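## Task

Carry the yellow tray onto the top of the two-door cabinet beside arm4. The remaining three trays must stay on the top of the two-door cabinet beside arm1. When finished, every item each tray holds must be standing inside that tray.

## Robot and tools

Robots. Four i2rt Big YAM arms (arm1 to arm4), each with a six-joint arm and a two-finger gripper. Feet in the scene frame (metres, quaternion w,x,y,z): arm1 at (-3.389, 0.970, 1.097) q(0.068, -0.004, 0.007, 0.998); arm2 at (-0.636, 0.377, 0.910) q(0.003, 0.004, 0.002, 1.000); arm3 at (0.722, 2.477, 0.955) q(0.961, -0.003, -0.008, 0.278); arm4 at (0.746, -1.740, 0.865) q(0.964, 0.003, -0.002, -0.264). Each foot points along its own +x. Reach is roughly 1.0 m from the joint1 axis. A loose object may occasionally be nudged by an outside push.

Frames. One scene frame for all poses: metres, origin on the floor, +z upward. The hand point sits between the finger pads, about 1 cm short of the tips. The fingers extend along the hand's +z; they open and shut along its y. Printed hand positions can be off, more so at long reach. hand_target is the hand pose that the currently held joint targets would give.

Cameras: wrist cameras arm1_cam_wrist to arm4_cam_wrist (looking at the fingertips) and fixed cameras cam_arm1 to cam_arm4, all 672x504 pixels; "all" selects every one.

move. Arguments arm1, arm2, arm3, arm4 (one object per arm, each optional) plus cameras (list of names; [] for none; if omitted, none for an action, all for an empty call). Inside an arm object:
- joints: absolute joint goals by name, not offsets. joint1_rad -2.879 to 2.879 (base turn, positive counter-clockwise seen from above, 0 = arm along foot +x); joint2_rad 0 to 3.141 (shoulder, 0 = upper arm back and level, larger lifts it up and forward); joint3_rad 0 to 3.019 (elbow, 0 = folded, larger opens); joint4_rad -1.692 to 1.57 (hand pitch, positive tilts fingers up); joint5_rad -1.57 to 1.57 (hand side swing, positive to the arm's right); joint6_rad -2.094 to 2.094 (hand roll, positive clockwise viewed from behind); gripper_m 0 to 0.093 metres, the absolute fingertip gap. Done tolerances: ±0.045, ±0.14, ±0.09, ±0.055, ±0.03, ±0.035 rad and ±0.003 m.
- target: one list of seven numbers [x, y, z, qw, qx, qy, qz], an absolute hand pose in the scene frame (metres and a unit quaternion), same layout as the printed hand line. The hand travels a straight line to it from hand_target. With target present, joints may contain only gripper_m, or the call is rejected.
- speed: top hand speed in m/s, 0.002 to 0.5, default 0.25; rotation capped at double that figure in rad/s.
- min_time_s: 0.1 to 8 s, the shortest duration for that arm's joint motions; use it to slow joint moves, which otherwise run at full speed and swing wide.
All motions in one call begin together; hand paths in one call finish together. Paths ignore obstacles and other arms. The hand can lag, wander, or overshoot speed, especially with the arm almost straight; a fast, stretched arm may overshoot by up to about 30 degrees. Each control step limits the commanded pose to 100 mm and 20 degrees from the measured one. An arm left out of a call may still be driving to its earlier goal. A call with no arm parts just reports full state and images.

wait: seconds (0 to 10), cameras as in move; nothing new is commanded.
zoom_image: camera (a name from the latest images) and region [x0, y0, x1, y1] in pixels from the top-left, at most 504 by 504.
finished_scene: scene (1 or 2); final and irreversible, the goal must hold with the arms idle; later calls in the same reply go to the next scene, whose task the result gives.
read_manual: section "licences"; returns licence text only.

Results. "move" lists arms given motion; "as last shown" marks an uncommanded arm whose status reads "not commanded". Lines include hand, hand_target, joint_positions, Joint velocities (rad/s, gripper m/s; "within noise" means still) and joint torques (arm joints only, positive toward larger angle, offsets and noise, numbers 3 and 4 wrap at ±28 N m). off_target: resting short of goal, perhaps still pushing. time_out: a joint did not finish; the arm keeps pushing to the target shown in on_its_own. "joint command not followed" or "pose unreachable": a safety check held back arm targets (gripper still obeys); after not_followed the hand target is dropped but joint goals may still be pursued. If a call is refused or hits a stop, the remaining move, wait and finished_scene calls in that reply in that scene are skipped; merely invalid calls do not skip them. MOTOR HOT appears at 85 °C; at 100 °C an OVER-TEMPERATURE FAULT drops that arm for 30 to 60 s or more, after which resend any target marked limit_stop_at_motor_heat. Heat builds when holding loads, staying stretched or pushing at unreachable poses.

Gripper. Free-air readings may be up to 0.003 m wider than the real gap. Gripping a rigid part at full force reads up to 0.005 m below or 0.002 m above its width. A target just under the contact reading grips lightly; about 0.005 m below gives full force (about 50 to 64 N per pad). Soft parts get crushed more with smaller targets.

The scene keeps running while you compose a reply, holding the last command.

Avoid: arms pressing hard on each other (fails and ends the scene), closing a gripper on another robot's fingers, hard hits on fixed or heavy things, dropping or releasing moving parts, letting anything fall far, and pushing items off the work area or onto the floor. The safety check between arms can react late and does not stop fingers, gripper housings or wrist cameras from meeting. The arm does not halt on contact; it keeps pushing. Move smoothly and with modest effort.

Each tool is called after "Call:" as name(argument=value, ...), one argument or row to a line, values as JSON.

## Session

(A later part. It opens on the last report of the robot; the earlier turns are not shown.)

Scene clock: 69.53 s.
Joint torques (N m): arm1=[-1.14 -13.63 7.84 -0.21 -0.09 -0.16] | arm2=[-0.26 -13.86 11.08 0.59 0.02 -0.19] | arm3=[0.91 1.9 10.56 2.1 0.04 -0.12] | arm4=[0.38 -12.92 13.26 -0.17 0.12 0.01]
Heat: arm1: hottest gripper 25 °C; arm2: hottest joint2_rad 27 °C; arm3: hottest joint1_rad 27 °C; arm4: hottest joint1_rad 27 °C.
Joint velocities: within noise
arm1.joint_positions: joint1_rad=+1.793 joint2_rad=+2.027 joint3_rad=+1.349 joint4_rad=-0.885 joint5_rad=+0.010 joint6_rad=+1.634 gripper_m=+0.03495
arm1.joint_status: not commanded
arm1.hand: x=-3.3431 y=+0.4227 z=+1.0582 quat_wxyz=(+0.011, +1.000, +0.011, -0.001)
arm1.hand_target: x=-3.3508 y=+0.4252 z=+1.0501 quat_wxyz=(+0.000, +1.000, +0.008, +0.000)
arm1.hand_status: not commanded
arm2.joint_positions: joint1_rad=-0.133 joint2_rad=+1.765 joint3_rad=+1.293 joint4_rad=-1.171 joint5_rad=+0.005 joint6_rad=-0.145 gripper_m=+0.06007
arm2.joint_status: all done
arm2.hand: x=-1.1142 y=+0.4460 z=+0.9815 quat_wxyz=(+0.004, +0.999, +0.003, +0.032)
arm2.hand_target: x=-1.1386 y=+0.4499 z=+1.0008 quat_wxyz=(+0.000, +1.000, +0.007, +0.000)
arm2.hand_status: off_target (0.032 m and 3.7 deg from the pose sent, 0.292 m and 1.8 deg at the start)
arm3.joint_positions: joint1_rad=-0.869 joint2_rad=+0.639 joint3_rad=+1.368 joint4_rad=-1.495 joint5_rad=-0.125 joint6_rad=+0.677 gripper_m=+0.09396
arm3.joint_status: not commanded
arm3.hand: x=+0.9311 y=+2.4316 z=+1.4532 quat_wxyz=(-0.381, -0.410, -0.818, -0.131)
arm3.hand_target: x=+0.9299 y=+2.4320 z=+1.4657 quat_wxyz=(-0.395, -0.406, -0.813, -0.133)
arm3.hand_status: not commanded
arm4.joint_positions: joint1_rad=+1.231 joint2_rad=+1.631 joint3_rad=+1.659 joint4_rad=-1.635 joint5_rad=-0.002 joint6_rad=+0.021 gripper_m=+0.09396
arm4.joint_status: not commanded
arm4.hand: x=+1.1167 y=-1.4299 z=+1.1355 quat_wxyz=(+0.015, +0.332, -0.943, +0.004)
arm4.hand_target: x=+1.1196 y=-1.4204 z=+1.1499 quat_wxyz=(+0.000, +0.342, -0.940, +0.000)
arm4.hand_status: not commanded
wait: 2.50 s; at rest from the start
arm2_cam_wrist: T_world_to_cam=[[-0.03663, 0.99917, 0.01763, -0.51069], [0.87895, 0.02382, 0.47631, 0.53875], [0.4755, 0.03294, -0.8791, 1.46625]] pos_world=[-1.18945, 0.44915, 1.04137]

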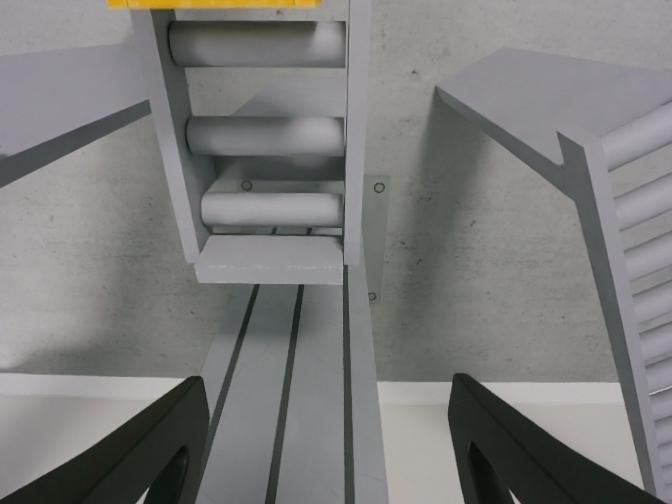

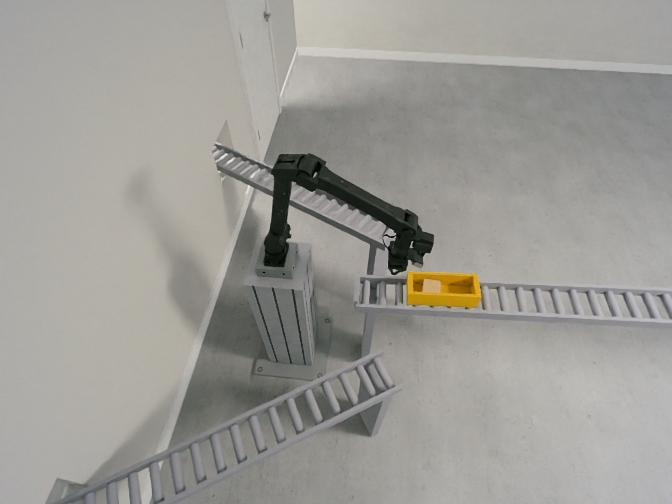

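Call:
wait(
  seconds=0.6,
  cameras=["arm2_cam_wrist","cam_arm2"],
)

Call:
zoom_image(
  camera="cam_arm2",
  region=[330, 250, 490, 350],
)

Scene clock: 70.50 s.
Joint torques (N m): arm1=[-1.2 -13.63 7.84 -0.21 -0.09 -0.15] | arm2=[-0.26 -13.86 11.08 0.61 0.02 -0.19] | arm3=[0.85 1.9 10.55 2.1 0.05 -0.11] | arm4=[0.38 -12.92 13.26 -0.17 0.12 0.01]
Heat: arm1: hottest gripper 25 °C; arm2: hottest joint2_rad 27 °C; arm3: hottest joint1_rad 27 °C; arm4: hottest joint1_rad 27 °C.
Joint velocities: within noise
arm1.joint_positions: joint1_rad=+1.793 joint2_rad=+2.027 joint3_rad=+1.349 joint4_rad=-0.885 joint5_rad=+0.010 joint6_rad=+1.634 gripper_m=+0.03495
arm1.joint_status: not commanded
arm1.hand: x=-3.3431 y=+0.4227 z=+1.0582 quat_wxyz=(+0.011, +1.000, +0.011, -0.001)
arm1.hand_target: x=-3.3508 y=+0.4252 z=+1.0501 quat_wxyz=(+0.000, +1.000, +0.008, +0.000)
arm1.hand_status: not commanded
arm2.joint_positions: joint1_rad=-0.133 joint2_rad=+1.765 joint3_rad=+1.293 joint4_rad=-1.171 joint5_rad=+0.005 joint6_rad=-0.145 gripper_m=+0.06007
arm2.joint_status: all done
arm2.hand: x=-1.1142 y=+0.4460 z=+0.9815 quat_wxyz=(+0.004, +0.999, +0.003, +0.032)
arm2.hand_target: x=-1.1386 y=+0.4499 z=+1.0008 quat_wxyz=(+0.000, +1.000, +0.007, +0.000)
arm2.hand_status: off_target (0.032 m and 3.7 deg from the pose sent, 0.292 m and 1.8 deg at the start)
arm3.joint_positions: joint1_rad=-0.869 joint2_rad=+0.639 joint3_rad=+1.368 joint4_rad=-1.495 joint5_rad=-0.125 joint6_rad=+0.677 gripper_m=+0.09396
arm3.joint_status: not commanded
arm3.hand: x=+0.9311 y=+2.4316 z=+1.4532 quat_wxyz=(-0.381, -0.410, -0.818, -0.131)
arm3.hand_target: x=+0.9299 y=+2.4320 z=+1.4657 quat_wxyz=(-0.395, -0.406, -0.813, -0.133)
arm3.hand_status: not commanded
arm4.joint_positions: joint1_rad=+1.231 joint2_rad=+1.631 joint3_rad=+1.659 joint4_rad=-1.635 joint5_rad=-0.002 joint6_rad=+0.021 gripper_m=+0.09396
arm4.joint_status: not commanded
arm4.hand: x=+1.1167 y=-1.4299 z=+1.1355 quat_wxyz=(+0.015, +0.332, -0.943, +0.004)
arm4.hand_target: x=+1.1196 y=-1.4204 z=+1.1499 quat_wxyz=(+0.000, +0.342, -0.940, +0.000)
arm4.hand_status: not commanded
wait: 0.60 s; at rest from the start
arm2_cam_wrist: T_world_to_cam=[[-0.03663, 0.99917, 0.01763, -0.51069], [0.87895, 0.02382, 0.47631, 0.53875], [0.4755, 0.03294, -0.8791, 1.46625]] pos_world=[-1.18945, 0.44915, 1.04137]

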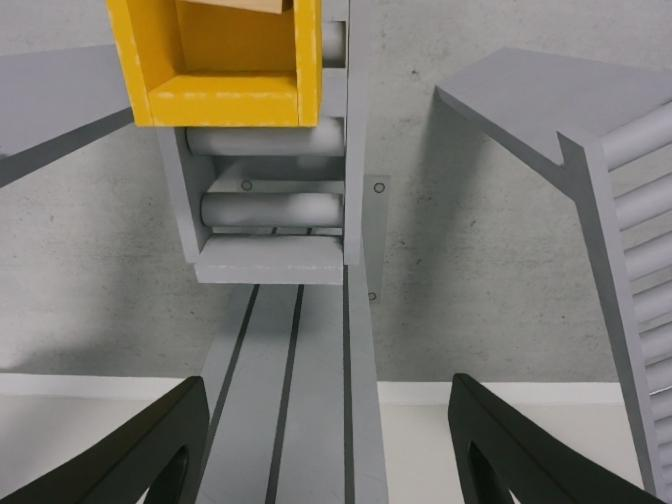

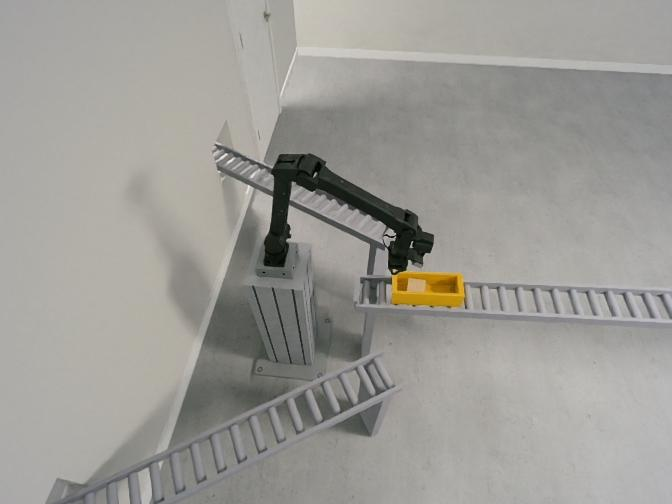

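Scaled by 3.150 from the camera's image (finer frame: 960x720).

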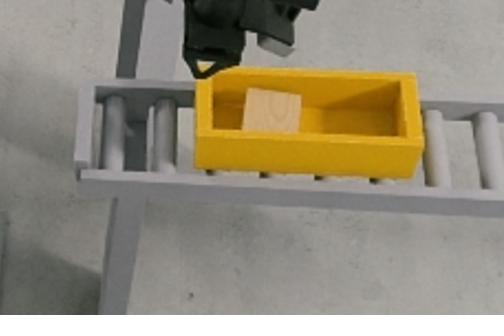

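Call:
wait(
  seconds=1.5,
  cameras=["arm2_cam_wrist","cam_arm2"],
)

Call:
zoom_image(
  camera="cam_arm2",
  region=[330, 250, 490, 350],
)

Scene clock: 72.33 s.
Joint torques (N m): arm1=[-1.08 -13.63 7.84 -0.23 -0.09 -0.15] | arm2=[-0.32 -13.86 11.08 0.62 0.02 -0.19] | arm3=[0.97 1.9 10.59 2.09 0.04 -0.12] | arm4=[0.38 -12.92 13.26 -0.17 0.12 0.01]
Heat: arm1: hottest gripper 25 °C; arm2: hottest joint2_rad 27 °C; arm3: hottest joint1_rad 27 °C; arm4: hottest joint1_rad 27 °C.
Joint velocities: within noise
arm1.joint_positions: joint1_rad=+1.793 joint2_rad=+2.027 joint3_rad=+1.349 joint4_rad=-0.885 joint5_rad=+0.010 joint6_rad=+1.634 gripper_m=+0.03495
arm1.joint_status: not commanded
arm1.hand: x=-3.3431 y=+0.4227 z=+1.0582 quat_wxyz=(+0.011, +1.000, +0.011, -0.001)
arm1.hand_target: x=-3.3508 y=+0.4252 z=+1.0501 quat_wxyz=(+0.000, +1.000, +0.008, +0.000)
arm1.hand_status: not commanded
arm2.joint_positions: joint1_rad=-0.133 joint2_rad=+1.765 joint3_rad=+1.293 joint4_rad=-1.171 joint5_rad=+0.005 joint6_rad=-0.145 gripper_m=+0.06007
arm2.joint_status: all done
arm2.hand: x=-1.1142 y=+0.4460 z=+0.9815 quat_wxyz=(+0.004, +0.999, +0.003, +0.032)
arm2.hand_target: x=-1.1386 y=+0.4499 z=+1.0008 quat_wxyz=(+0.000, +1.000, +0.007, +0.000)
arm2.hand_status: off_target (0.032 m and 3.7 deg from the pose sent, 0.292 m and 1.8 deg at the start)
arm3.joint_positions: joint1_rad=-0.869 joint2_rad=+0.639 joint3_rad=+1.368 joint4_rad=-1.495 joint5_rad=-0.125 joint6_rad=+0.677 gripper_m=+0.09396
arm3.joint_status: not commanded
arm3.hand: x=+0.9311 y=+2.4316 z=+1.4532 quat_wxyz=(-0.381, -0.410, -0.818, -0.131)
arm3.hand_target: x=+0.9299 y=+2.4320 z=+1.4657 quat_wxyz=(-0.395, -0.406, -0.813, -0.133)
arm3.hand_status: not commanded
arm4.joint_positions: joint1_rad=+1.231 joint2_rad=+1.631 joint3_rad=+1.659 joint4_rad=-1.635 joint5_rad=-0.002 joint6_rad=+0.021 gripper_m=+0.09396
arm4.joint_status: not commanded
arm4.hand: x=+1.1167 y=-1.4299 z=+1.1355 quat_wxyz=(+0.015, +0.332, -0.943, +0.004)
arm4.hand_target: x=+1.1196 y=-1.4204 z=+1.1499 quat_wxyz=(+0.000, +0.342, -0.940, +0.000)
arm4.hand_status: not commanded
wait: 1.50 s; at rest from the start
arm2_cam_wrist: T_world_to_cam=[[-0.03663, 0.99917, 0.01763, -0.51069], [0.87895, 0.02382, 0.47631, 0.53875], [0.4755, 0.03294, -0.8791, 1.46625]] pos_world=[-1.18945, 0.44915, 1.04137]

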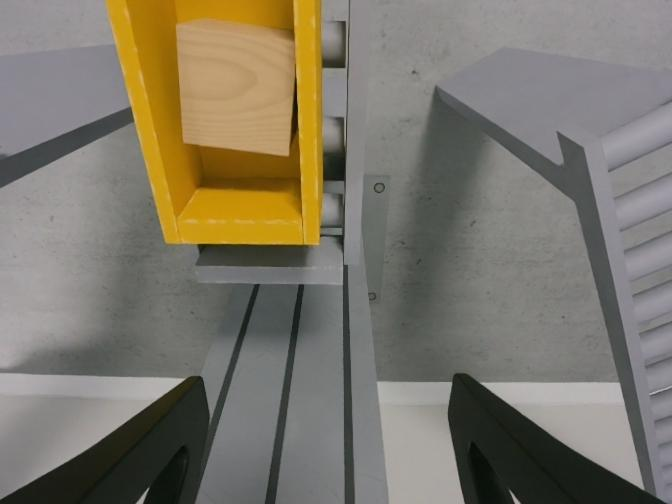

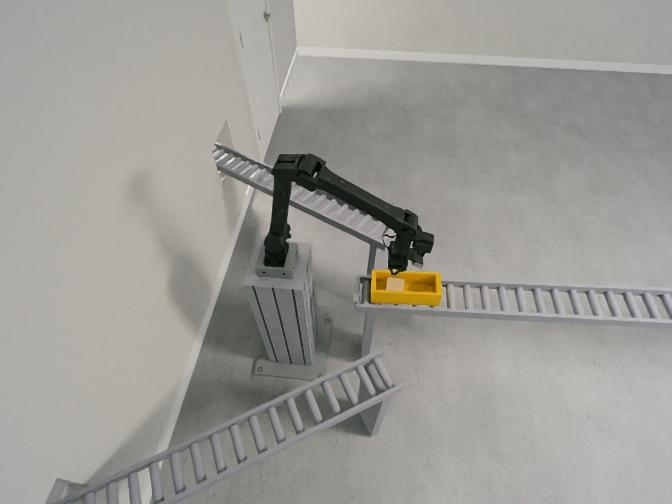

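Scaled by 3.150 from the camera's image (finer frame: 960x720).

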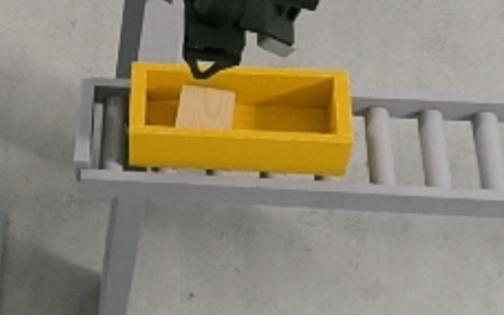

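Call:
move(
  arm2={"target":[-1.24,0.442,0.9,0,0.998,0.006,-0.05],"speed":0.25},
  cameras=["arm2_cam_wrist"],
)

Scene clock: 74.97 s.
Joint torques (N m): arm1=[-1.14 -13.63 7.84 -0.21 -0.09 -0.16] | arm2=[0.32 -16.32 10.67 0.85 -0.07 0] | arm3=[0.79 1.85 10.58 2.1 0.04 -0.11] | arm4=[0.38 -12.92 13.26 -0.17 0.12 0.01]
Heat: arm1: hottest gripper 25 °C; arm2: hottest joint2_rad 27 °C; arm3: hottest joint1_rad 27 °C; arm4: hottest joint1_rad 27 °C.
move: arm2 off_target
Joint velocities: within noise
arm1, arm3, arm4: as last shown
arm2.joint_positions: joint1_rad=-0.108 joint2_rad=+2.047 joint3_rad=+1.449 joint4_rad=-0.935 joint5_rad=-0.005 joint6_rad=-0.129 gripper_m=+0.06007
arm2.joint_status: not commanded
arm2.hand: x=-1.2127 y=+0.4429 z=+0.8868 quat_wxyz=(+0.002, +1.000, +0.008, -0.022)
arm2.hand_target: x=-1.2387 y=+0.4418 z=+0.9009 quat_wxyz=(+0.000, +0.999, +0.006, -0.050)
arm2.hand_status: off_target (0.030 m and 3.2 deg from the pose sent, 0.150 m and 9.4 deg at the start)
arm2_cam_wrist: T_world_to_cam=[[-0.04312, 0.99873, 0.02615, -0.52468], [0.92522, 0.03005, 0.37823, 0.81072], [0.37697, 0.0405, -0.92534, 1.34815]] pos_world=[-1.28093, 0.44505, 0.95457]

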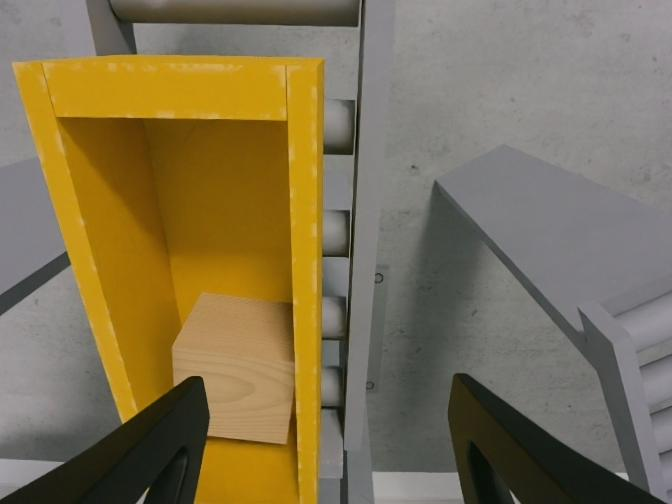

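Call:
move(
  arm2={"target":[-1.24,0.440,0.775,0,0.998,0.006,-0.06],"speed":0.12},
  cameras=["arm2_cam_wrist","cam_arm2"],
)

Scene clock: 77.73 s.
Joint torques (N m): arm1=[-1.14 -13.63 7.83 -0.21 -0.09 -0.15] | arm2=[0.44 -17.32 6.09 1.05 -0.09 0] | arm3=[1.03 1.96 10.56 2.15 0.05 -0.11] | arm4=[0.38 -12.92 13.26 -0.18 0.12 0.01]
Heat: arm1: hottest gripper 25 °C; arm2: hottest joint2_rad 27 °C; arm3: hottest joint1_rad 27 °C; arm4: hottest joint1_rad 27 °C.
move: arm2 done
Joint velocities: within noise
arm1, arm3, arm4: as last shown
arm2.joint_positions: joint1_rad=-0.108 joint2_rad=+2.244 joint3_rad=+1.449 joint4_rad=-0.668 joint5_rad=-0.006 joint6_rad=-0.127 gripper_m=+0.06007
arm2.joint_status: not commanded
arm2.hand: x=-1.2378 y=+0.4449 z=+0.7792 quat_wxyz=(-0.002, +0.998, +0.007, -0.057)
arm2.hand_target: x=-1.2398 y=+0.4401 z=+0.7750 quat_wxyz=(+0.000, +0.998, +0.006, -0.060)
arm2.hand_status: done (0.007 m and 0.4 deg from the pose sent, 0.115 m and 4.3 deg at the start)
arm2_cam_wrist: T_world_to_cam=[[-0.03884, 0.99861, 0.03568, -0.52706], [0.94956, 0.02577, 0.31253, 0.95786], [0.31118, 0.04602, -0.94924, 1.19273]] pos_world=[-1.30117, 0.44676, 0.85163]

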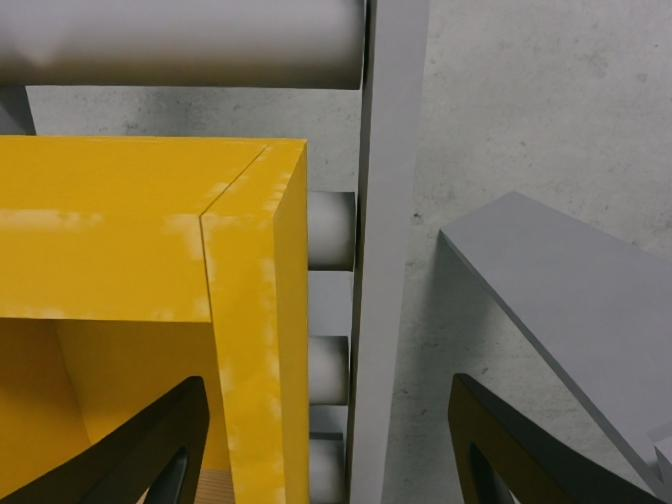

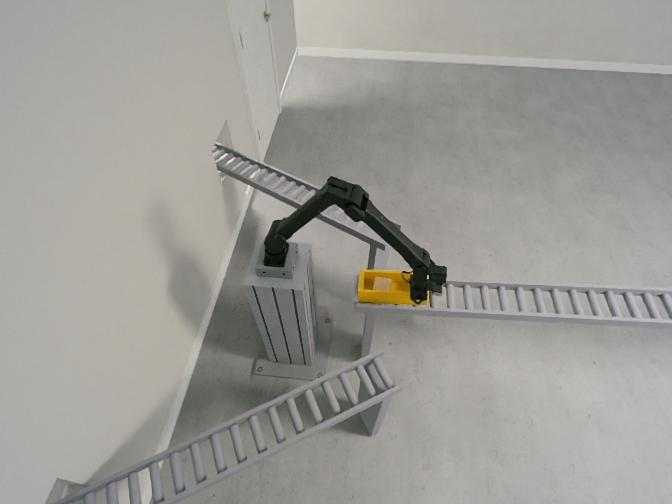

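Call:
move(
  arm2={"target":[-1.213,0.435,0.768,0,0.998,0.006,-0.036],"speed":0.1},
  cameras=["arm2_cam_wrist"],
)

Scene clock: 79.27 s.
Joint torques (N m): arm1=[-1.2 -13.63 7.83 -0.21 -0.09 -0.15] | arm2=[0.56 -18.08 5.14 0.7 0.11 0.02] | arm3=[0.97 1.96 10.62 2.11 0.04 -0.11] | arm4=[0.38 -12.92 13.27 -0.17 0.12 0.01]
Heat: arm1: hottest gripper 25 °C; arm2: hottest joint2_rad 27 °C; arm3: hottest joint1_rad 27 °C; arm4: hottest joint1_rad 27 °C.
move: arm2 done
Joint velocities: within noise
arm1, arm3, arm4: as last shown
arm2.joint_positions: joint1_rad=-0.104 joint2_rad=+2.244 joint3_rad=+1.400 joint4_rad=-0.668 joint5_rad=-0.006 joint6_rad=-0.122 gripper_m=+0.06007
arm2.joint_status: not commanded
arm2.hand: x=-1.2129 y=+0.4395 z=+0.7654 quat_wxyz=(+0.001, +0.999, +0.006, -0.033)
arm2.hand_target: x=-1.2130 y=+0.4351 z=+0.7679 quat_wxyz=(+0.000, +0.999, +0.006, -0.036)
arm2.hand_status: done (0.005 m and 0.3 deg from the pose sent, 0.029 m and 2.5 deg at the start)
arm2_cam_wrist: T_world_to_cam=[[-0.0402, 0.9988, 0.028, -0.51614], [0.93342, 0.02755, 0.35772, 0.8837], [0.35651, 0.04051, -0.93341, 1.21739]] pos_world=[-1.27964, 0.44185, 0.83466]

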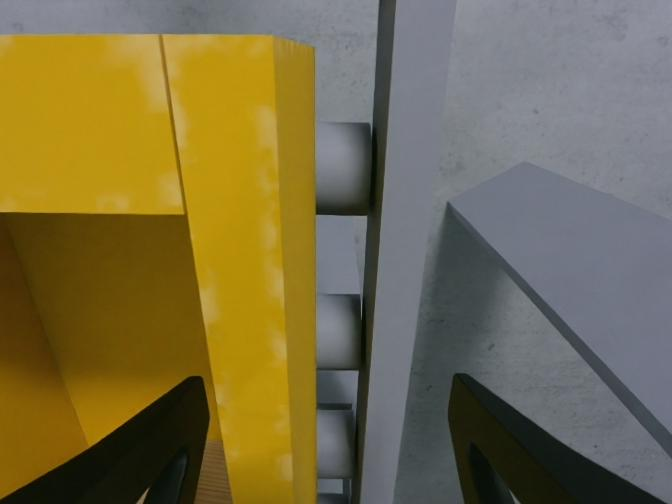

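Call:
move(
  arm2={"target":[-1.213,0.426,0.75,0,0.998,0.006,-0.038],"speed":0.1},
)

Call:
move(
  arm2={"joints":{"gripper_m":0.006}},
  cameras=["arm2_cam_wrist"],
)

Scene clock: 80.87 s.
Joint torques (N m): arm1=[-1.14 -13.63 7.84 -0.23 -0.09 -0.15] | arm2=[0.44 -16.5 4.9 0.98 0.13 0] | arm3=[0.97 2.02 10.61 2.14 0.05 -0.11] | arm4=[0.38 -12.92 13.26 -0.17 0.12 0.01]
Heat: arm1: hottest gripper 25 °C; arm2: hottest joint2_rad 27 °C; arm3: hottest joint1_rad 27 °C; arm4: hottest joint3_rad 27 °C.
move: arm2 off_target
Joint velocities: within noise
arm1, arm3, arm4: as last shown
arm2.joint_positions: joint1_rad=-0.087 joint2_rad=+2.253 joint3_rad=+1.400 joint4_rad=-0.636 joint5_rad=-0.006 joint6_rad=-0.106 gripper_m=+0.06007
arm2.joint_status: not commanded
arm2.hand: x=-1.2193 y=+0.4303 z=+0.7611 quat_wxyz=(+0.001, +0.999, +0.007, -0.045)
arm2.hand_target: x=-1.2128 y=+0.4262 z=+0.7502 quat_wxyz=(+0.000, +0.999, +0.006, -0.038)
arm2.hand_status: off_target (0.014 m and 0.8 deg from the pose sent, 0.020 m and 0.5 deg at the start)
pictures: none

Scene clock: 81.63 s.
Joint torques (N m): arm1=[-1.2 -13.63 7.84 -0.21 -0.09 -0.15] | arm2=[0.26 -16.5 4.92 0.91 0.07 -0.15] | arm3=[0.85 2.02 10.59 2.13 0.04 -0.13] | arm4=[0.38 -12.92 13.26 -0.17 0.12 0.01]
Heat: arm1: hottest gripper 25 °C; arm2: hottest joint2_rad 27 °C; arm3: hottest joint1_rad 27 °C; arm4: hottest joint3_rad 27 °C.
move: arm2 off_target
Joint velocities: within noise
arm1, arm3, arm4: as last shown
arm2.joint_positions: joint1_rad=-0.085 joint2_rad=+2.253 joint3_rad=+1.400 joint4_rad=-0.634 joint5_rad=-0.004 joint6_rad=-0.092 gripper_m=+0.01209
arm2.joint_status: gripper_m off_target (ended at +0.01211, target +0.00600)
arm2.hand: x=-1.2199 y=+0.4296 z=+0.7612 quat_wxyz=(+0.000, +0.999, +0.001, -0.046)
arm2.hand_target: x=-1.2129 y=+0.4261 z=+0.7502 quat_wxyz=(+0.000, +0.999, +0.006, -0.038)
arm2.hand_status: not commanded
arm2_cam_wrist: T_world_to_cam=[[-0.02825, 0.99912, 0.03113, -0.49426], [0.94242, 0.01624, 0.33403, 0.926], [0.33323, 0.03877, -0.94205, 1.19523]] pos_world=[-1.28493, 0.43245, 0.83204]

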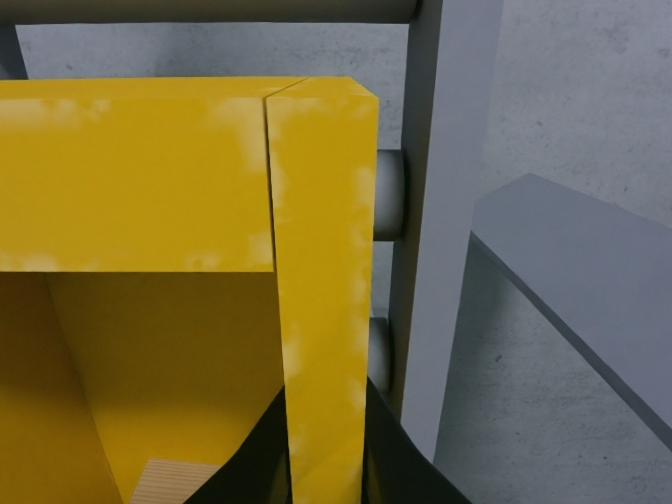

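Call:
move(
  arm2={"target":[-1.213,0.43,0.86,0,0.999,0.006,-0.038],"speed":0.1},
  cameras=["arm2_cam_wrist","cam_arm2"],
)

Scene clock: 83.77 s.
Joint torques (N m): arm1=[-1.14 -13.63 7.83 -0.21 -0.09 -0.16] | arm2=[-0.26 -20.13 6.87 -0.03 -0.04 -0.18] | arm3=[0.91 2.02 10.59 2.14 0.04 -0.11] | arm4=[0.38 -12.92 13.26 -0.17 0.12 0.01]
Heat: arm1: hottest gripper 25 °C; arm2: hottest joint2_rad 28 °C; arm3: hottest joint3_rad 28 °C; arm4: hottest joint3_rad 27 °C.
move: arm2 off_target
Joint velocities: within noise
arm1, arm3, arm4: as last shown
arm2.joint_positions: joint1_rad=-0.085 joint2_rad=+2.115 joint3_rad=+1.391 joint4_rad=-0.815 joint5_rad=-0.002 joint6_rad=-0.095 gripper_m=+0.01209
arm2.joint_status: not commanded
arm2.hand: x=-1.2036 y=+0.4289 z=+0.8324 quat_wxyz=(+0.001, +1.000, +0.002, -0.019)
arm2.hand_target: x=-1.2127 y=+0.4300 z=+0.8595 quat_wxyz=(+0.000, +0.999, +0.006, -0.038)
arm2.hand_status: off_target (0.029 m and 2.2 deg from the pose sent, 0.099 m and 1.1 deg at the start)
arm2_cam_wrist: T_world_to_cam=[[-0.03292, 0.99908, 0.02753, -0.4979], [0.92316, 0.01984, 0.3839, 0.8205], [0.383, 0.03805, -0.92296, 1.3012]] pos_world=[-1.27221, 0.43165, 0.89968]

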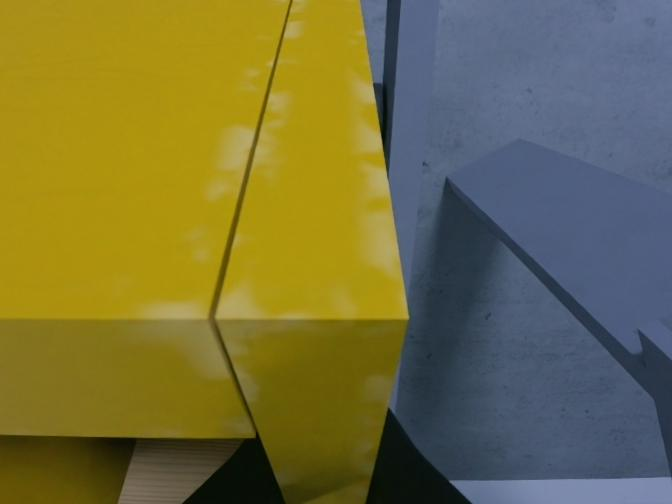

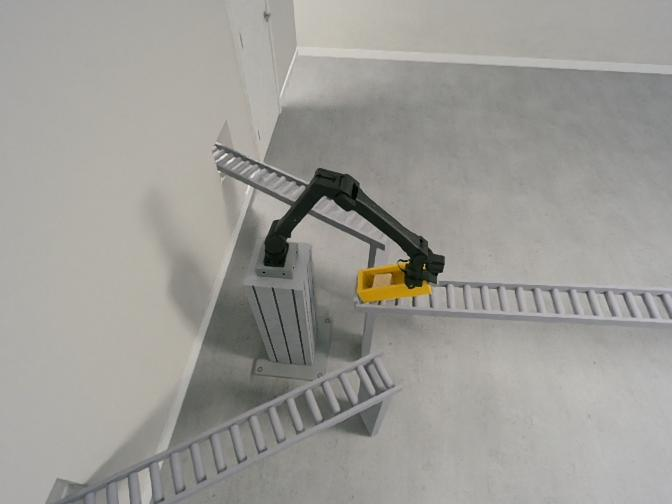

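Call:
move(
  arm2={"target":[-1.213,0.428,0.755,0,0.999,0.004,-0.04],"speed":0.08},
  cameras=["arm2_cam_wrist","cam_arm2"],
)

Call:
move(
  arm2={"joints":{"gripper_m":0.05}},
)

Call:
move(
  arm2={"target":[-1.19,0.432,0.84,0,0.999,0.006,-0.04],"speed":0.2},
  cameras=["arm2_cam_wrist","cam_arm2"],
)

Scene clock: 86.37 s.
Joint torques (N m): arm1=[-1.2 -13.63 7.84 -0.21 -0.09 -0.16] | arm2=[0.03 -12.98 5.3 0.14 -0.02 -0.19] | arm3=[0.85 1.9 10.54 2.11 0.04 -0.11] | arm4=[0.38 -12.92 13.26 -0.17 0.12 0.01]
Heat: arm1: hottest gripper 25 °C; arm2: hottest joint2_rad 28 °C; arm3: hottest joint3_rad 28 °C; arm4: hottest joint3_rad 27 °C.
move: arm2 off_target
Joint velocities: within noise
arm1, arm3, arm4: as last shown
arm2.joint_positions: joint1_rad=-0.086 joint2_rad=+2.187 joint3_rad=+1.391 joint4_rad=-0.611 joint5_rad=-0.002 joint6_rad=-0.088 gripper_m=+0.01209
arm2.joint_status: not commanded
arm2.hand: x=-1.2374 y=+0.4321 z=+0.7969 quat_wxyz=(-0.005, +0.996, -0.002, -0.085)
arm2.hand_target: x=-1.2113 y=+0.4279 z=+0.7576 quat_wxyz=(+0.000, +0.999, +0.004, -0.040)
arm2.hand_status: off_target (0.049 m and 5.2 deg from the pose sent, 0.078 m and 2.4 deg at the start)
arm2_cam_wrist: T_world_to_cam=[[-0.02, 0.99894, 0.04143, -0.49638], [0.96569, 0.00857, 0.25957, 1.02183], [0.25894, 0.0452, -0.96483, 1.15809]] pos_world=[-1.29658, 0.43475, 0.87269]

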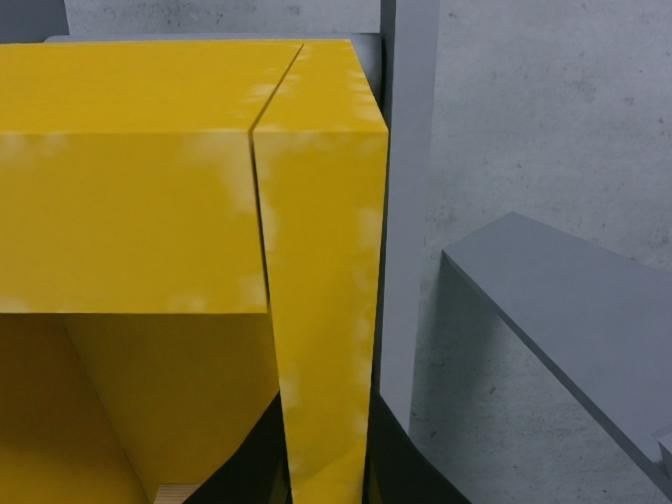

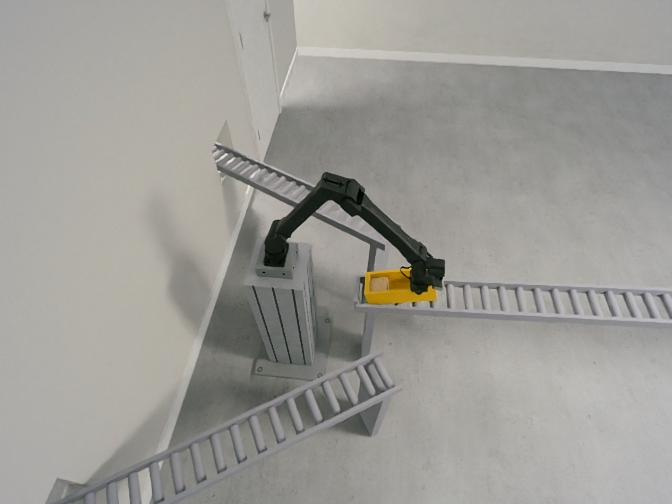

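Scene clock: 87.13 s.
Joint torques (N m): arm1=[-1.2 -13.63 7.83 -0.21 -0.09 -0.15] | arm2=[0.09 -17.26 5.49 0.32 -0.02 -0.19] | arm3=[0.85 1.9 10.61 2.1 0.04 -0.12] | arm4=[0.38 -12.92 13.26 -0.17 0.12 0.01]
Heat: arm1: hottest gripper 25 °C; arm2: hottest joint2_rad 28 °C; arm3: hottest joint3_rad 28 °C; arm4: hottest joint3_rad 27 °C.
move: arm2 done
Joint velocities: within noise
arm1.joint_positions: joint1_rad=+1.793 joint2_rad=+2.027 joint3_rad=+1.349 joint4_rad=-0.885 joint5_rad=+0.010 joint6_rad=+1.634 gripper_m=+0.03495
arm1.joint_status: not commanded
arm1.hand: x=-3.3431 y=+0.4227 z=+1.0582 quat_wxyz=(+0.011, +1.000, +0.011, -0.001)
arm1.hand_target: x=-3.3508 y=+0.4252 z=+1.0501 quat_wxyz=(+0.000, +1.000, +0.008, +0.000)
arm1.hand_status: not commanded
arm2.joint_positions: joint1_rad=-0.086 joint2_rad=+2.251 joint3_rad=+1.379 joint4_rad=-0.623 joint5_rad=-0.002 joint6_rad=-0.088 gripper_m=+0.04993
arm2.joint_status: all done
arm2.hand: x=-1.2116 y=+0.4296 z=+0.7567 quat_wxyz=(-0.001, +0.999, -0.002, -0.042)
arm2.hand_target: x=-1.2113 y=+0.4279 z=+0.7576 quat_wxyz=(+0.000, +0.999, +0.004, -0.040)
arm2.hand_status: not commanded
arm3.joint_positions: joint1_rad=-0.869 joint2_rad=+0.639 joint3_rad=+1.368 joint4_rad=-1.495 joint5_rad=-0.125 joint6_rad=+0.677 gripper_m=+0.09396
arm3.joint_status: not commanded
arm3.hand: x=+0.9311 y=+2.4316 z=+1.4532 quat_wxyz=(-0.381, -0.410, -0.818, -0.131)
arm3.hand_target: x=+0.9299 y=+2.4320 z=+1.4657 quat_wxyz=(-0.395, -0.406, -0.813, -0.133)
arm3.hand_status: not commanded
arm4.joint_positions: joint1_rad=+1.231 joint2_rad=+1.631 joint3_rad=+1.659 joint4_rad=-1.635 joint5_rad=-0.002 joint6_rad=+0.021 gripper_m=+0.09396
arm4.joint_status: not commanded
arm4.hand: x=+1.1167 y=-1.4299 z=+1.1355 quat_wxyz=(+0.015, +0.332, -0.943, +0.004)
arm4.hand_target: x=+1.1196 y=-1.4204 z=+1.1499 quat_wxyz=(+0.000, +0.342, -0.940, +0.000)
arm4.hand_status: not commanded
pictures: none

Scene clock: 88.43 s.
Joint torques (N m): arm1=[-1.2 -13.63 7.83 -0.21 -0.09 -0.15] | arm2=[-0.85 -16.5 5.72 0.32 -0.05 -0.19] | arm3=[0.73 1.79 10.59 2.1 0.04 -0.11] | arm4=[0.38 -12.92 13.26 -0.17 0.12 0.01]
Heat: arm1: hottest joint3_rad 25 °C; arm2: hottest joint2_rad 28 °C; arm3: hottest joint3_rad 28 °C; arm4: hottest joint3_rad 27 °C.
move: arm2 done
Joint velocities: within noise
arm1, arm3, arm4: as last shown
arm2.joint_positions: joint1_rad=-0.086 joint2_rad=+2.060 joint3_rad=+1.315 joint4_rad=-0.742 joint5_rad=-0.002 joint6_rad=-0.102 gripper_m=+0.04995
arm2.joint_status: not commanded
arm2.hand: x=-1.1951 y=+0.4284 z=+0.8407 quat_wxyz=(-0.001, +0.999, +0.005, -0.046)
arm2.hand_target: x=-1.1901 y=+0.4319 z=+0.8399 quat_wxyz=(+0.000, +0.999, +0.006, -0.040)
arm2.hand_status: done (0.006 m and 0.7 deg from the pose sent, 0.086 m and 0.9 deg at the start)
arm2_cam_wrist: T_world_to_cam=[[-0.0369, 0.99875, 0.03384, -0.50736], [0.94204, 0.02346, 0.33467, 0.87194], [0.33346, 0.04423, -0.94173, 1.25959]] pos_world=[-1.26015, 0.43056, 0.91155]

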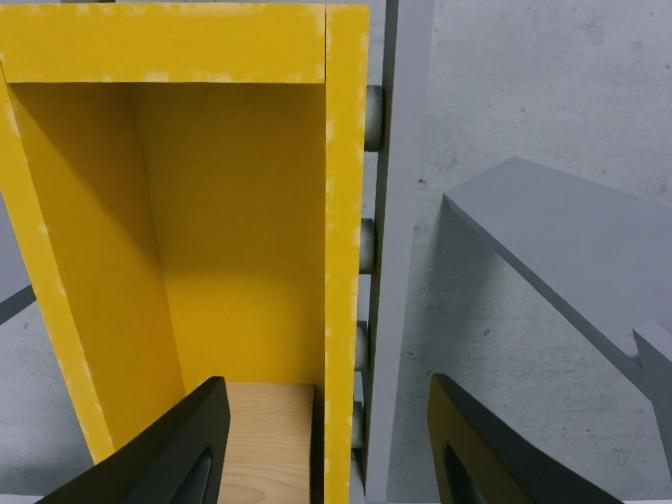

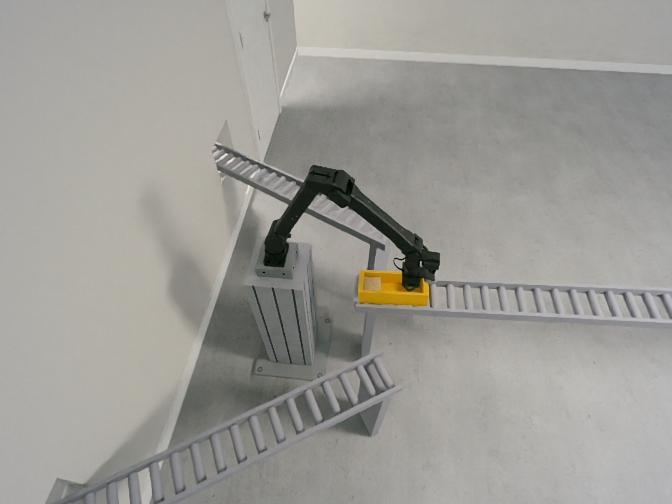

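Call:
zoom_image(
  camera="cam_arm2",
  region=[330, 250, 490, 350],
)

Scaled by 3.150 from the camera's image (finer frame: 960x720).

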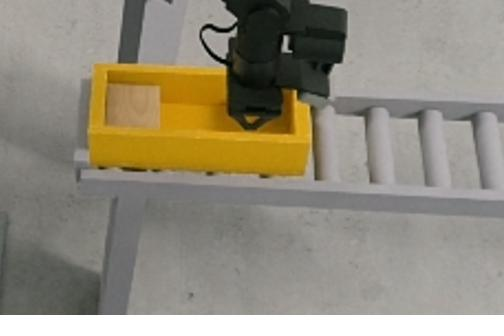

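Call:
move(
  arm2={"target":[-1.122,0.446,0.86,0,0.999,0.006,-0.037],"speed":0.2,"joints":{"gripper_m":0.06}},
  cameras=["arm2_cam_wrist","cam_arm2"],
)

Call:
zoom_image(
  camera="cam_arm2",
  region=[330, 220, 490, 350],
)

Scene clock: 90.93 s.
Joint torques (N m): arm1=[-1.14 -13.63 7.83 -0.21 -0.09 -0.16] | arm2=[-0.56 -15.09 5.31 0.9 -0.09 -0.17] | arm3=[0.97 1.85 10.62 2.11 0.03 -0.11] | arm4=[0.38 -12.92 13.26 -0.18 0.12 0.01]
Heat: arm1: hottest joint3_rad 25 °C; arm2: hottest joint2_rad 28 °C; arm3: hottest joint3_rad 28 °C; arm4: hottest joint3_rad 28 °C.
move: arm2 done
Joint velocities: within noise
arm1, arm3, arm4: as last shown
arm2.joint_positions: joint1_rad=-0.132 joint2_rad=+1.912 joint3_rad=+1.107 joint4_rad=-0.717 joint5_rad=-0.003 joint6_rad=-0.145 gripper_m=+0.05993
arm2.joint_status: all done
arm2.hand: x=-1.1209 y=+0.4444 z=+0.8553 quat_wxyz=(+0.000, +1.000, +0.003, -0.028)
arm2.hand_target: x=-1.1221 y=+0.4461 z=+0.8600 quat_wxyz=(+0.000, +0.999, +0.006, -0.037)
arm2.hand_status: done (0.005 m and 1.0 deg from the pose sent, 0.078 m and 1.0 deg at the start)
arm2_cam_wrist: T_world_to_cam=[[-0.03428, 0.99894, 0.0306, -0.51548], [0.92986, 0.02065, 0.36734, 0.7565], [0.36632, 0.04105, -0.92958, 1.27571]] pos_world=[-1.18842, 0.44695, 0.92377]

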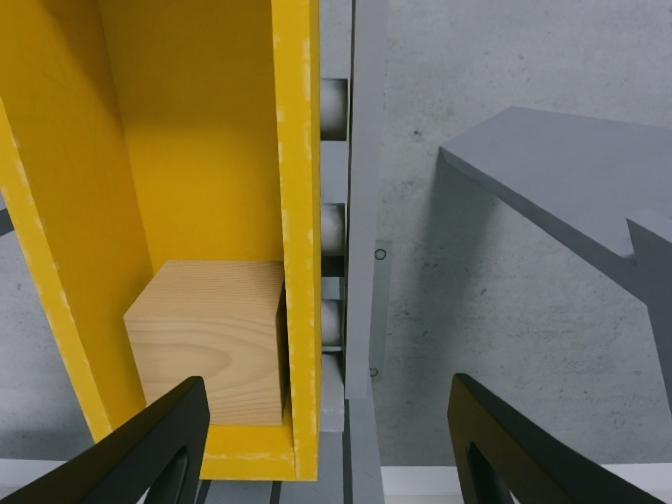

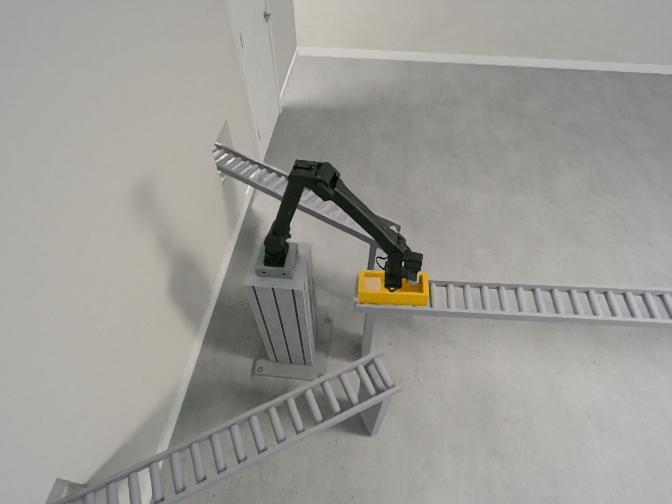

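Scaled by 3.150 from the camera's image (finer frame: 960x720).

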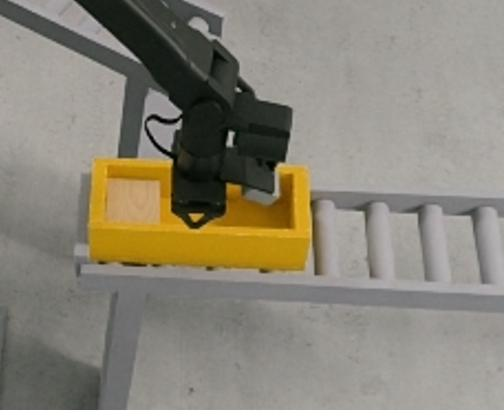

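Call:
move(
  arm2={"target":[-1.133,0.443,0.752,0,0.999,0.005,-0.038],"speed":0.12},
  cameras=["arm2_cam_wrist"],
)

Scene clock: 93.07 s.
Joint torques (N m): arm1=[-1.14 -13.63 7.84 -0.2 -0.09 -0.15] | arm2=[0.09 -14.51 5.46 0.94 -0.09 -0.09] | arm3=[0.85 1.9 10.61 2.11 0.03 -0.11] | arm4=[0.38 -12.92 13.26 -0.17 0.12 0.01]
Heat: arm1: hottest joint3_rad 25 °C; arm2: hottest joint2_rad 28 °C; arm3: hottest joint3_rad 28 °C; arm4: hottest joint3_rad 28 °C.
move: arm2 done
Joint velocities: within noise
arm1, arm3, arm4: as last shown
arm2.joint_positions: joint1_rad=-0.132 joint2_rad=+2.136 joint3_rad=+1.107 joint4_rad=-0.492 joint5_rad=-0.003 joint6_rad=-0.145 gripper_m=+0.05993
arm2.joint_status: not commanded
arm2.hand: x=-1.1237 y=+0.4444 z=+0.7523 quat_wxyz=(+0.000, +1.000, +0.003, -0.029)
arm2.hand_target: x=-1.1330 y=+0.4431 z=+0.7522 quat_wxyz=(+0.000, +0.999, +0.005, -0.038)
arm2.hand_status: done (0.009 m and 1.1 deg from the pose sent, 0.104 m and 1.1 deg at the start)
arm2_cam_wrist: T_world_to_cam=[[-0.03422, 0.99894, 0.03086, -0.51247], [0.93026, 0.02055, 0.36634, 0.79805], [0.36531, 0.04125, -0.92997, 1.18005]] pos_world=[-1.19102, 0.44685, 0.82087]

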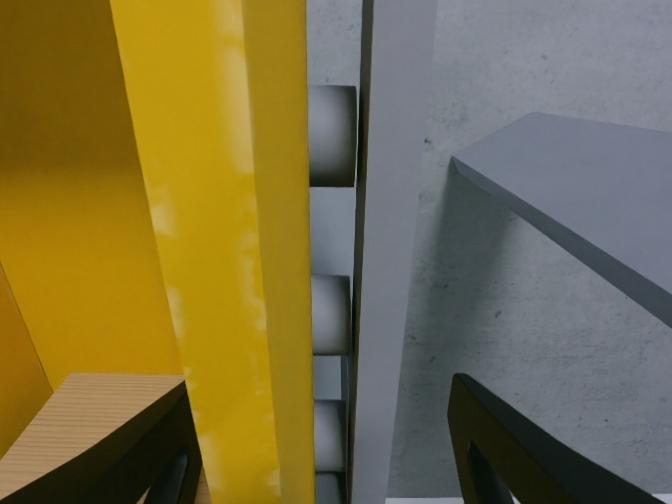

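Call:
move(
  arm2={"target":[-1.133,0.430,0.745,0,0.999,0.005,-0.038],"speed":0.12},
)

Call:
move(
  arm2={"joints":{"gripper_m":0.005}},
)

Call:
move(
  arm2={"target":[-1.133,0.430,0.84,0,0.999,0.002,-0.038],"speed":0.1},
  cameras=["arm2_cam_wrist","cam_arm2"],
)

Call:
zoom_image(
  camera="cam_arm2",
  region=[330, 220, 490, 350],
)

Scene clock: 94.83 s.
Joint torques (N m): arm1=[-1.14 -13.63 7.84 -0.21 -0.09 -0.15] | arm2=[0.26 -14.04 5.22 0.94 -0.02 -0.03] | arm3=[0.97 1.79 10.54 2.1 0.04 -0.11] | arm4=[0.44 -12.92 13.26 -0.17 0.12 0.01]
Heat: arm1: hottest joint3_rad 25 °C; arm2: hottest joint2_rad 28 °C; arm3: hottest joint3_rad 28 °C; arm4: hottest joint3_rad 28 °C.
move: arm2 done
Joint velocities: within noise
arm1, arm3, arm4: as last shown
arm2.joint_positions: joint1_rad=-0.107 joint2_rad=+2.143 joint3_rad=+1.107 joint4_rad=-0.474 joint5_rad=-0.003 joint6_rad=-0.127 gripper_m=+0.05993
arm2.joint_status: not commanded
arm2.hand: x=-1.1275 y=+0.4323 z=+0.7494 quat_wxyz=(-0.001, +0.999, +0.007, -0.034)
arm2.hand_target: x=-1.1330 y=+0.4301 z=+0.7452 quat_wxyz=(+0.000, +0.999, +0.005, -0.038)
arm2.hand_status: done (0.007 m and 0.5 deg from the pose sent, 0.019 m and 1.1 deg at the start)
pictures: none

Scene clock: 95.57 s.
Joint torques (N m): arm1=[-1.14 -13.63 7.83 -0.21 -0.09 -0.16] | arm2=[0.32 -13.98 5.24 0.84 -0.05 -0.12] | arm3=[1.08 1.85 10.52 2.15 0.03 -0.11] | arm4=[0.38 -12.92 13.26 -0.18 0.12 0.01]
Heat: arm1: hottest joint3_rad 25 °C; arm2: hottest joint2_rad 28 °C; arm3: hottest joint3_rad 28 °C; arm4: hottest joint3_rad 28 °C.
move: arm2 off_target
Joint velocities: within noise
arm1, arm3, arm4: as last shown
arm2.joint_positions: joint1_rad=-0.107 joint2_rad=+2.143 joint3_rad=+1.107 joint4_rad=-0.472 joint5_rad=-0.002 joint6_rad=-0.115 gripper_m=+0.01208
arm2.joint_status: gripper_m off_target (ended at +0.01210, target +0.00500)
arm2.hand: x=-1.1281 y=+0.4325 z=+0.7494 quat_wxyz=(-0.001, +0.999, +0.001, -0.035)
arm2.hand_target: x=-1.1330 y=+0.4301 z=+0.7452 quat_wxyz=(+0.000, +0.999, +0.005, -0.038)
arm2.hand_status: not commanded
pictures: none

Scene clock: 97.30 s.
Joint torques (N m): arm1=[-1.14 -13.63 7.84 -0.2 -0.09 -0.16] | arm2=[0.32 -17.55 6.04 0.08 -0.06 -0.1] | arm3=[0.91 2.02 10.56 2.13 0.03 -0.11] | arm4=[0.38 -12.92 13.26 -0.17 0.12 0.01]
Heat: arm1: hottest joint3_rad 25 °C; arm2: hottest joint2_rad 28 °C; arm3: hottest joint3_rad 28 °C; arm4: hottest joint3_rad 28 °C.
move: arm2 off_target
Joint velocities: within noise
arm1, arm3, arm4: as last shown
arm2.joint_positions: joint1_rad=-0.107 joint2_rad=+1.994 joint3_rad=+1.107 joint4_rad=-0.656 joint5_rad=-0.002 joint6_rad=-0.111 gripper_m=+0.01208
arm2.joint_status: not commanded
arm2.hand: x=-1.1209 y=+0.4321 z=+0.8172 quat_wxyz=(+0.001, +1.000, -0.001, -0.018)
arm2.hand_target: x=-1.1328 y=+0.4300 z=+0.8396 quat_wxyz=(+0.000, +0.999, +0.002, -0.038)
arm2.hand_status: off_target (0.026 m and 2.3 deg from the pose sent, 0.091 m and 0.3 deg at the start)
arm2_cam_wrist: T_world_to_cam=[[-0.02613, 0.99929, 0.02709, -0.49007], [0.92212, 0.01363, 0.38666, 0.74918], [0.38602, 0.03509, -0.92182, 1.25913]] pos_world=[-1.18969, 0.43534, 0.88429]

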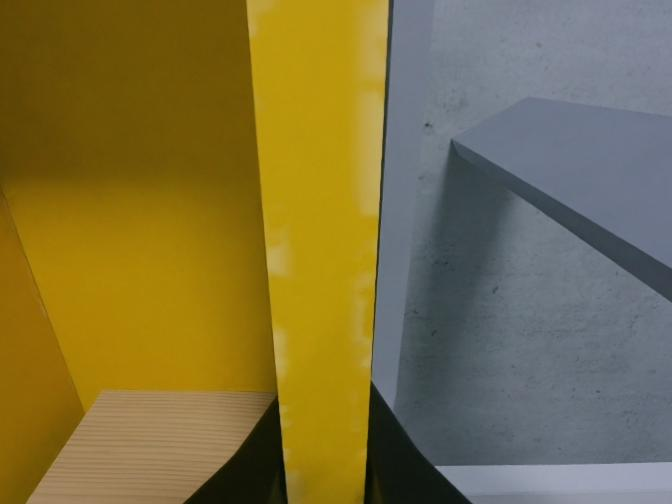

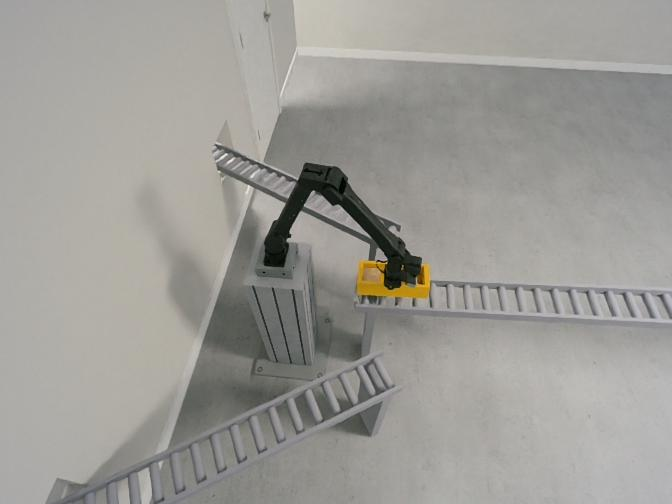

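Scaled by 3.150 from the camera's image (finer frame: 960x720).

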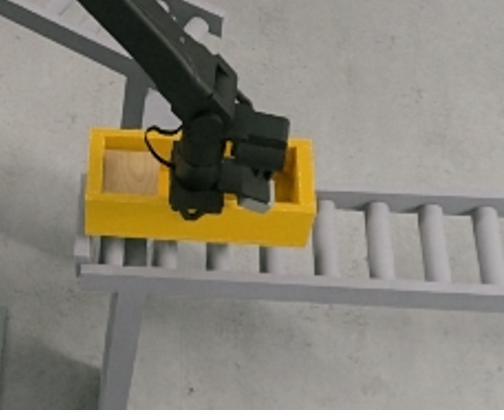

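Call:
move(
  arm2={"target":[-1.12,0.42,0.92,0,0.999,0.0,-0.038],"speed":0.2},
)

Call:
move(
  arm2={"target":[-0.935,-0.015,0.87,-0.0092,0.969,-0.246,-0.0364],"speed":0.2},
  cameras=["arm2_cam_wrist","cam_arm2"],
)

Call:
zoom_image(
  camera="cam_arm2",
  region=[270, 140, 430, 270],
)

Scene clock: 101.47 s.
Joint torques (N m): arm1=[-1.14 -13.63 7.83 -0.21 -0.09 -0.16] | arm2=[0.44 -15.27 7.68 0.1 -0.05 0.02] | arm3=[0.85 1.96 10.56 2.1 0.04 -0.11] | arm4=[0.38 -12.92 13.26 -0.17 0.12 0.01]
Heat: arm1: hottest joint3_rad 25 °C; arm2: hottest joint2_rad 29 °C; arm3: hottest joint3_rad 28 °C; arm4: hottest joint3_rad 28 °C.
move: arm2 off_target
Joint velocities: within noise
arm1, arm3, arm4: as last shown
arm2.joint_positions: joint1_rad=-0.089 joint2_rad=+1.806 joint3_rad=+1.104 joint4_rad=-0.834 joint5_rad=-0.001 joint6_rad=-0.098 gripper_m=+0.01208
arm2.joint_status: not commanded
arm2.hand: x=-1.1099 y=+0.4229 z=+0.9020 quat_wxyz=(+0.000, +1.000, +0.001, -0.021)
arm2.hand_target: x=-1.1198 y=+0.4200 z=+0.9199 quat_wxyz=(+0.000, +0.999, +0.000, -0.038)
arm2.hand_status: off_target (0.021 m and 1.9 deg from the pose sent, 0.103 m and 2.3 deg at the start)
pictures: none

Scene clock: 104.87 s.
Joint torques (N m): arm1=[-1.14 -13.57 7.84 -0.21 -0.09 -0.16] | arm2=[-0.38 -14.62 10.22 0.08 0.16 0] | arm3=[0.79 1.79 10.58 2.09 0.04 -0.1] | arm4=[0.38 -12.92 13.26 -0.16 0.12 0.01]
Heat: arm1: hottest joint2_rad 25 °C; arm2: hottest joint2_rad 29 °C; arm3: hottest joint3_rad 28 °C; arm4: hottest joint3_rad 28 °C.
move: arm2 off_target
Joint velocities: within noise
arm1.joint_positions: joint1_rad=+1.793 joint2_rad=+2.027 joint3_rad=+1.349 joint4_rad=-0.885 joint5_rad=+0.010 joint6_rad=+1.634 gripper_m=+0.03495
arm1.joint_status: not commanded
arm1.hand: x=-3.3431 y=+0.4227 z=+1.0582 quat_wxyz=(+0.011, +1.000, +0.011, -0.001)
arm1.hand_target: x=-3.3508 y=+0.4252 z=+1.0501 quat_wxyz=(+0.000, +1.000, +0.008, +0.000)
arm1.hand_status: not commanded
arm2.joint_positions: joint1_rad=+0.953 joint2_rad=+1.919 joint3_rad=+1.090 joint4_rad=-0.812 joint5_rad=+0.069 joint6_rad=+1.432 gripper_m=+0.01208
arm2.joint_status: not commanded
arm2.hand: x=-0.9119 y=+0.0150 z=+0.8477 quat_wxyz=(-0.044, +0.970, -0.239, -0.022)
arm2.hand_target: x=-0.9338 y=-0.0135 z=+0.8713 quat_wxyz=(-0.009, +0.969, -0.246, -0.036)
arm2.hand_status: off_target (0.044 m and 4.3 deg from the pose sent, 0.473 m and 28.7 deg at the start)
arm3.joint_positions: joint1_rad=-0.869 joint2_rad=+0.639 joint3_rad=+1.368 joint4_rad=-1.495 joint5_rad=-0.125 joint6_rad=+0.677 gripper_m=+0.09396
arm3.joint_status: not commanded
arm3.hand: x=+0.9311 y=+2.4316 z=+1.4532 quat_wxyz=(-0.381, -0.410, -0.818, -0.131)
arm3.hand_target: x=+0.9299 y=+2.4320 z=+1.4657 quat_wxyz=(-0.395, -0.406, -0.813, -0.133)
arm3.hand_status: not commanded
arm4.joint_positions: joint1_rad=+1.231 joint2_rad=+1.631 joint3_rad=+1.659 joint4_rad=-1.635 joint5_rad=-0.002 joint6_rad=+0.021 gripper_m=+0.09396
arm4.joint_status: not commanded
arm4.hand: x=+1.1167 y=-1.4299 z=+1.1355 quat_wxyz=(+0.015, +0.332, -0.943, +0.004)
arm4.hand_target: x=+1.1196 y=-1.4204 z=+1.1499 quat_wxyz=(+0.000, +0.342, -0.940, +0.000)
arm4.hand_status: not commanded
arm2_cam_wrist: T_world_to_cam=[[0.43951, 0.89224, 0.10363, 0.29264], [0.81945, -0.44553, 0.36057, 0.48573], [0.36788, -0.07356, -0.92696, 1.21069]] pos_world=[-0.97203, 0.04435, 0.9168]

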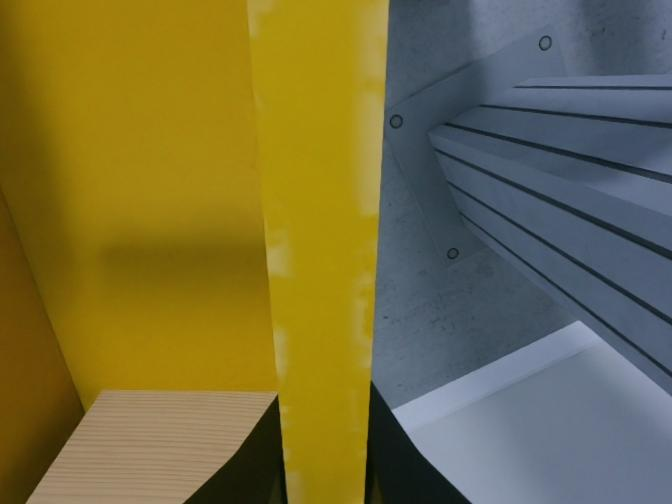

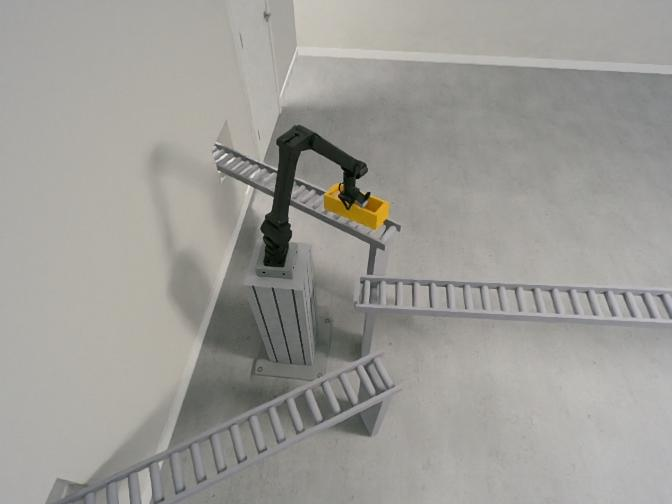

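Scaled by 3.150 from the camera's image (finer frame: 960x720).

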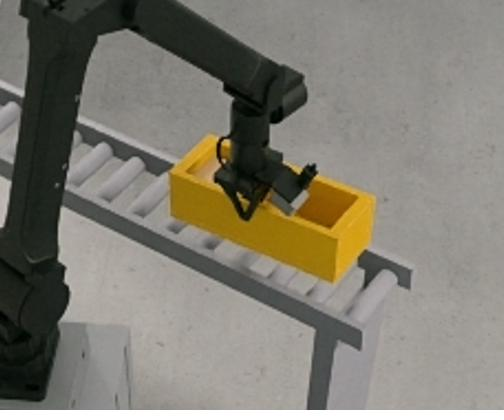

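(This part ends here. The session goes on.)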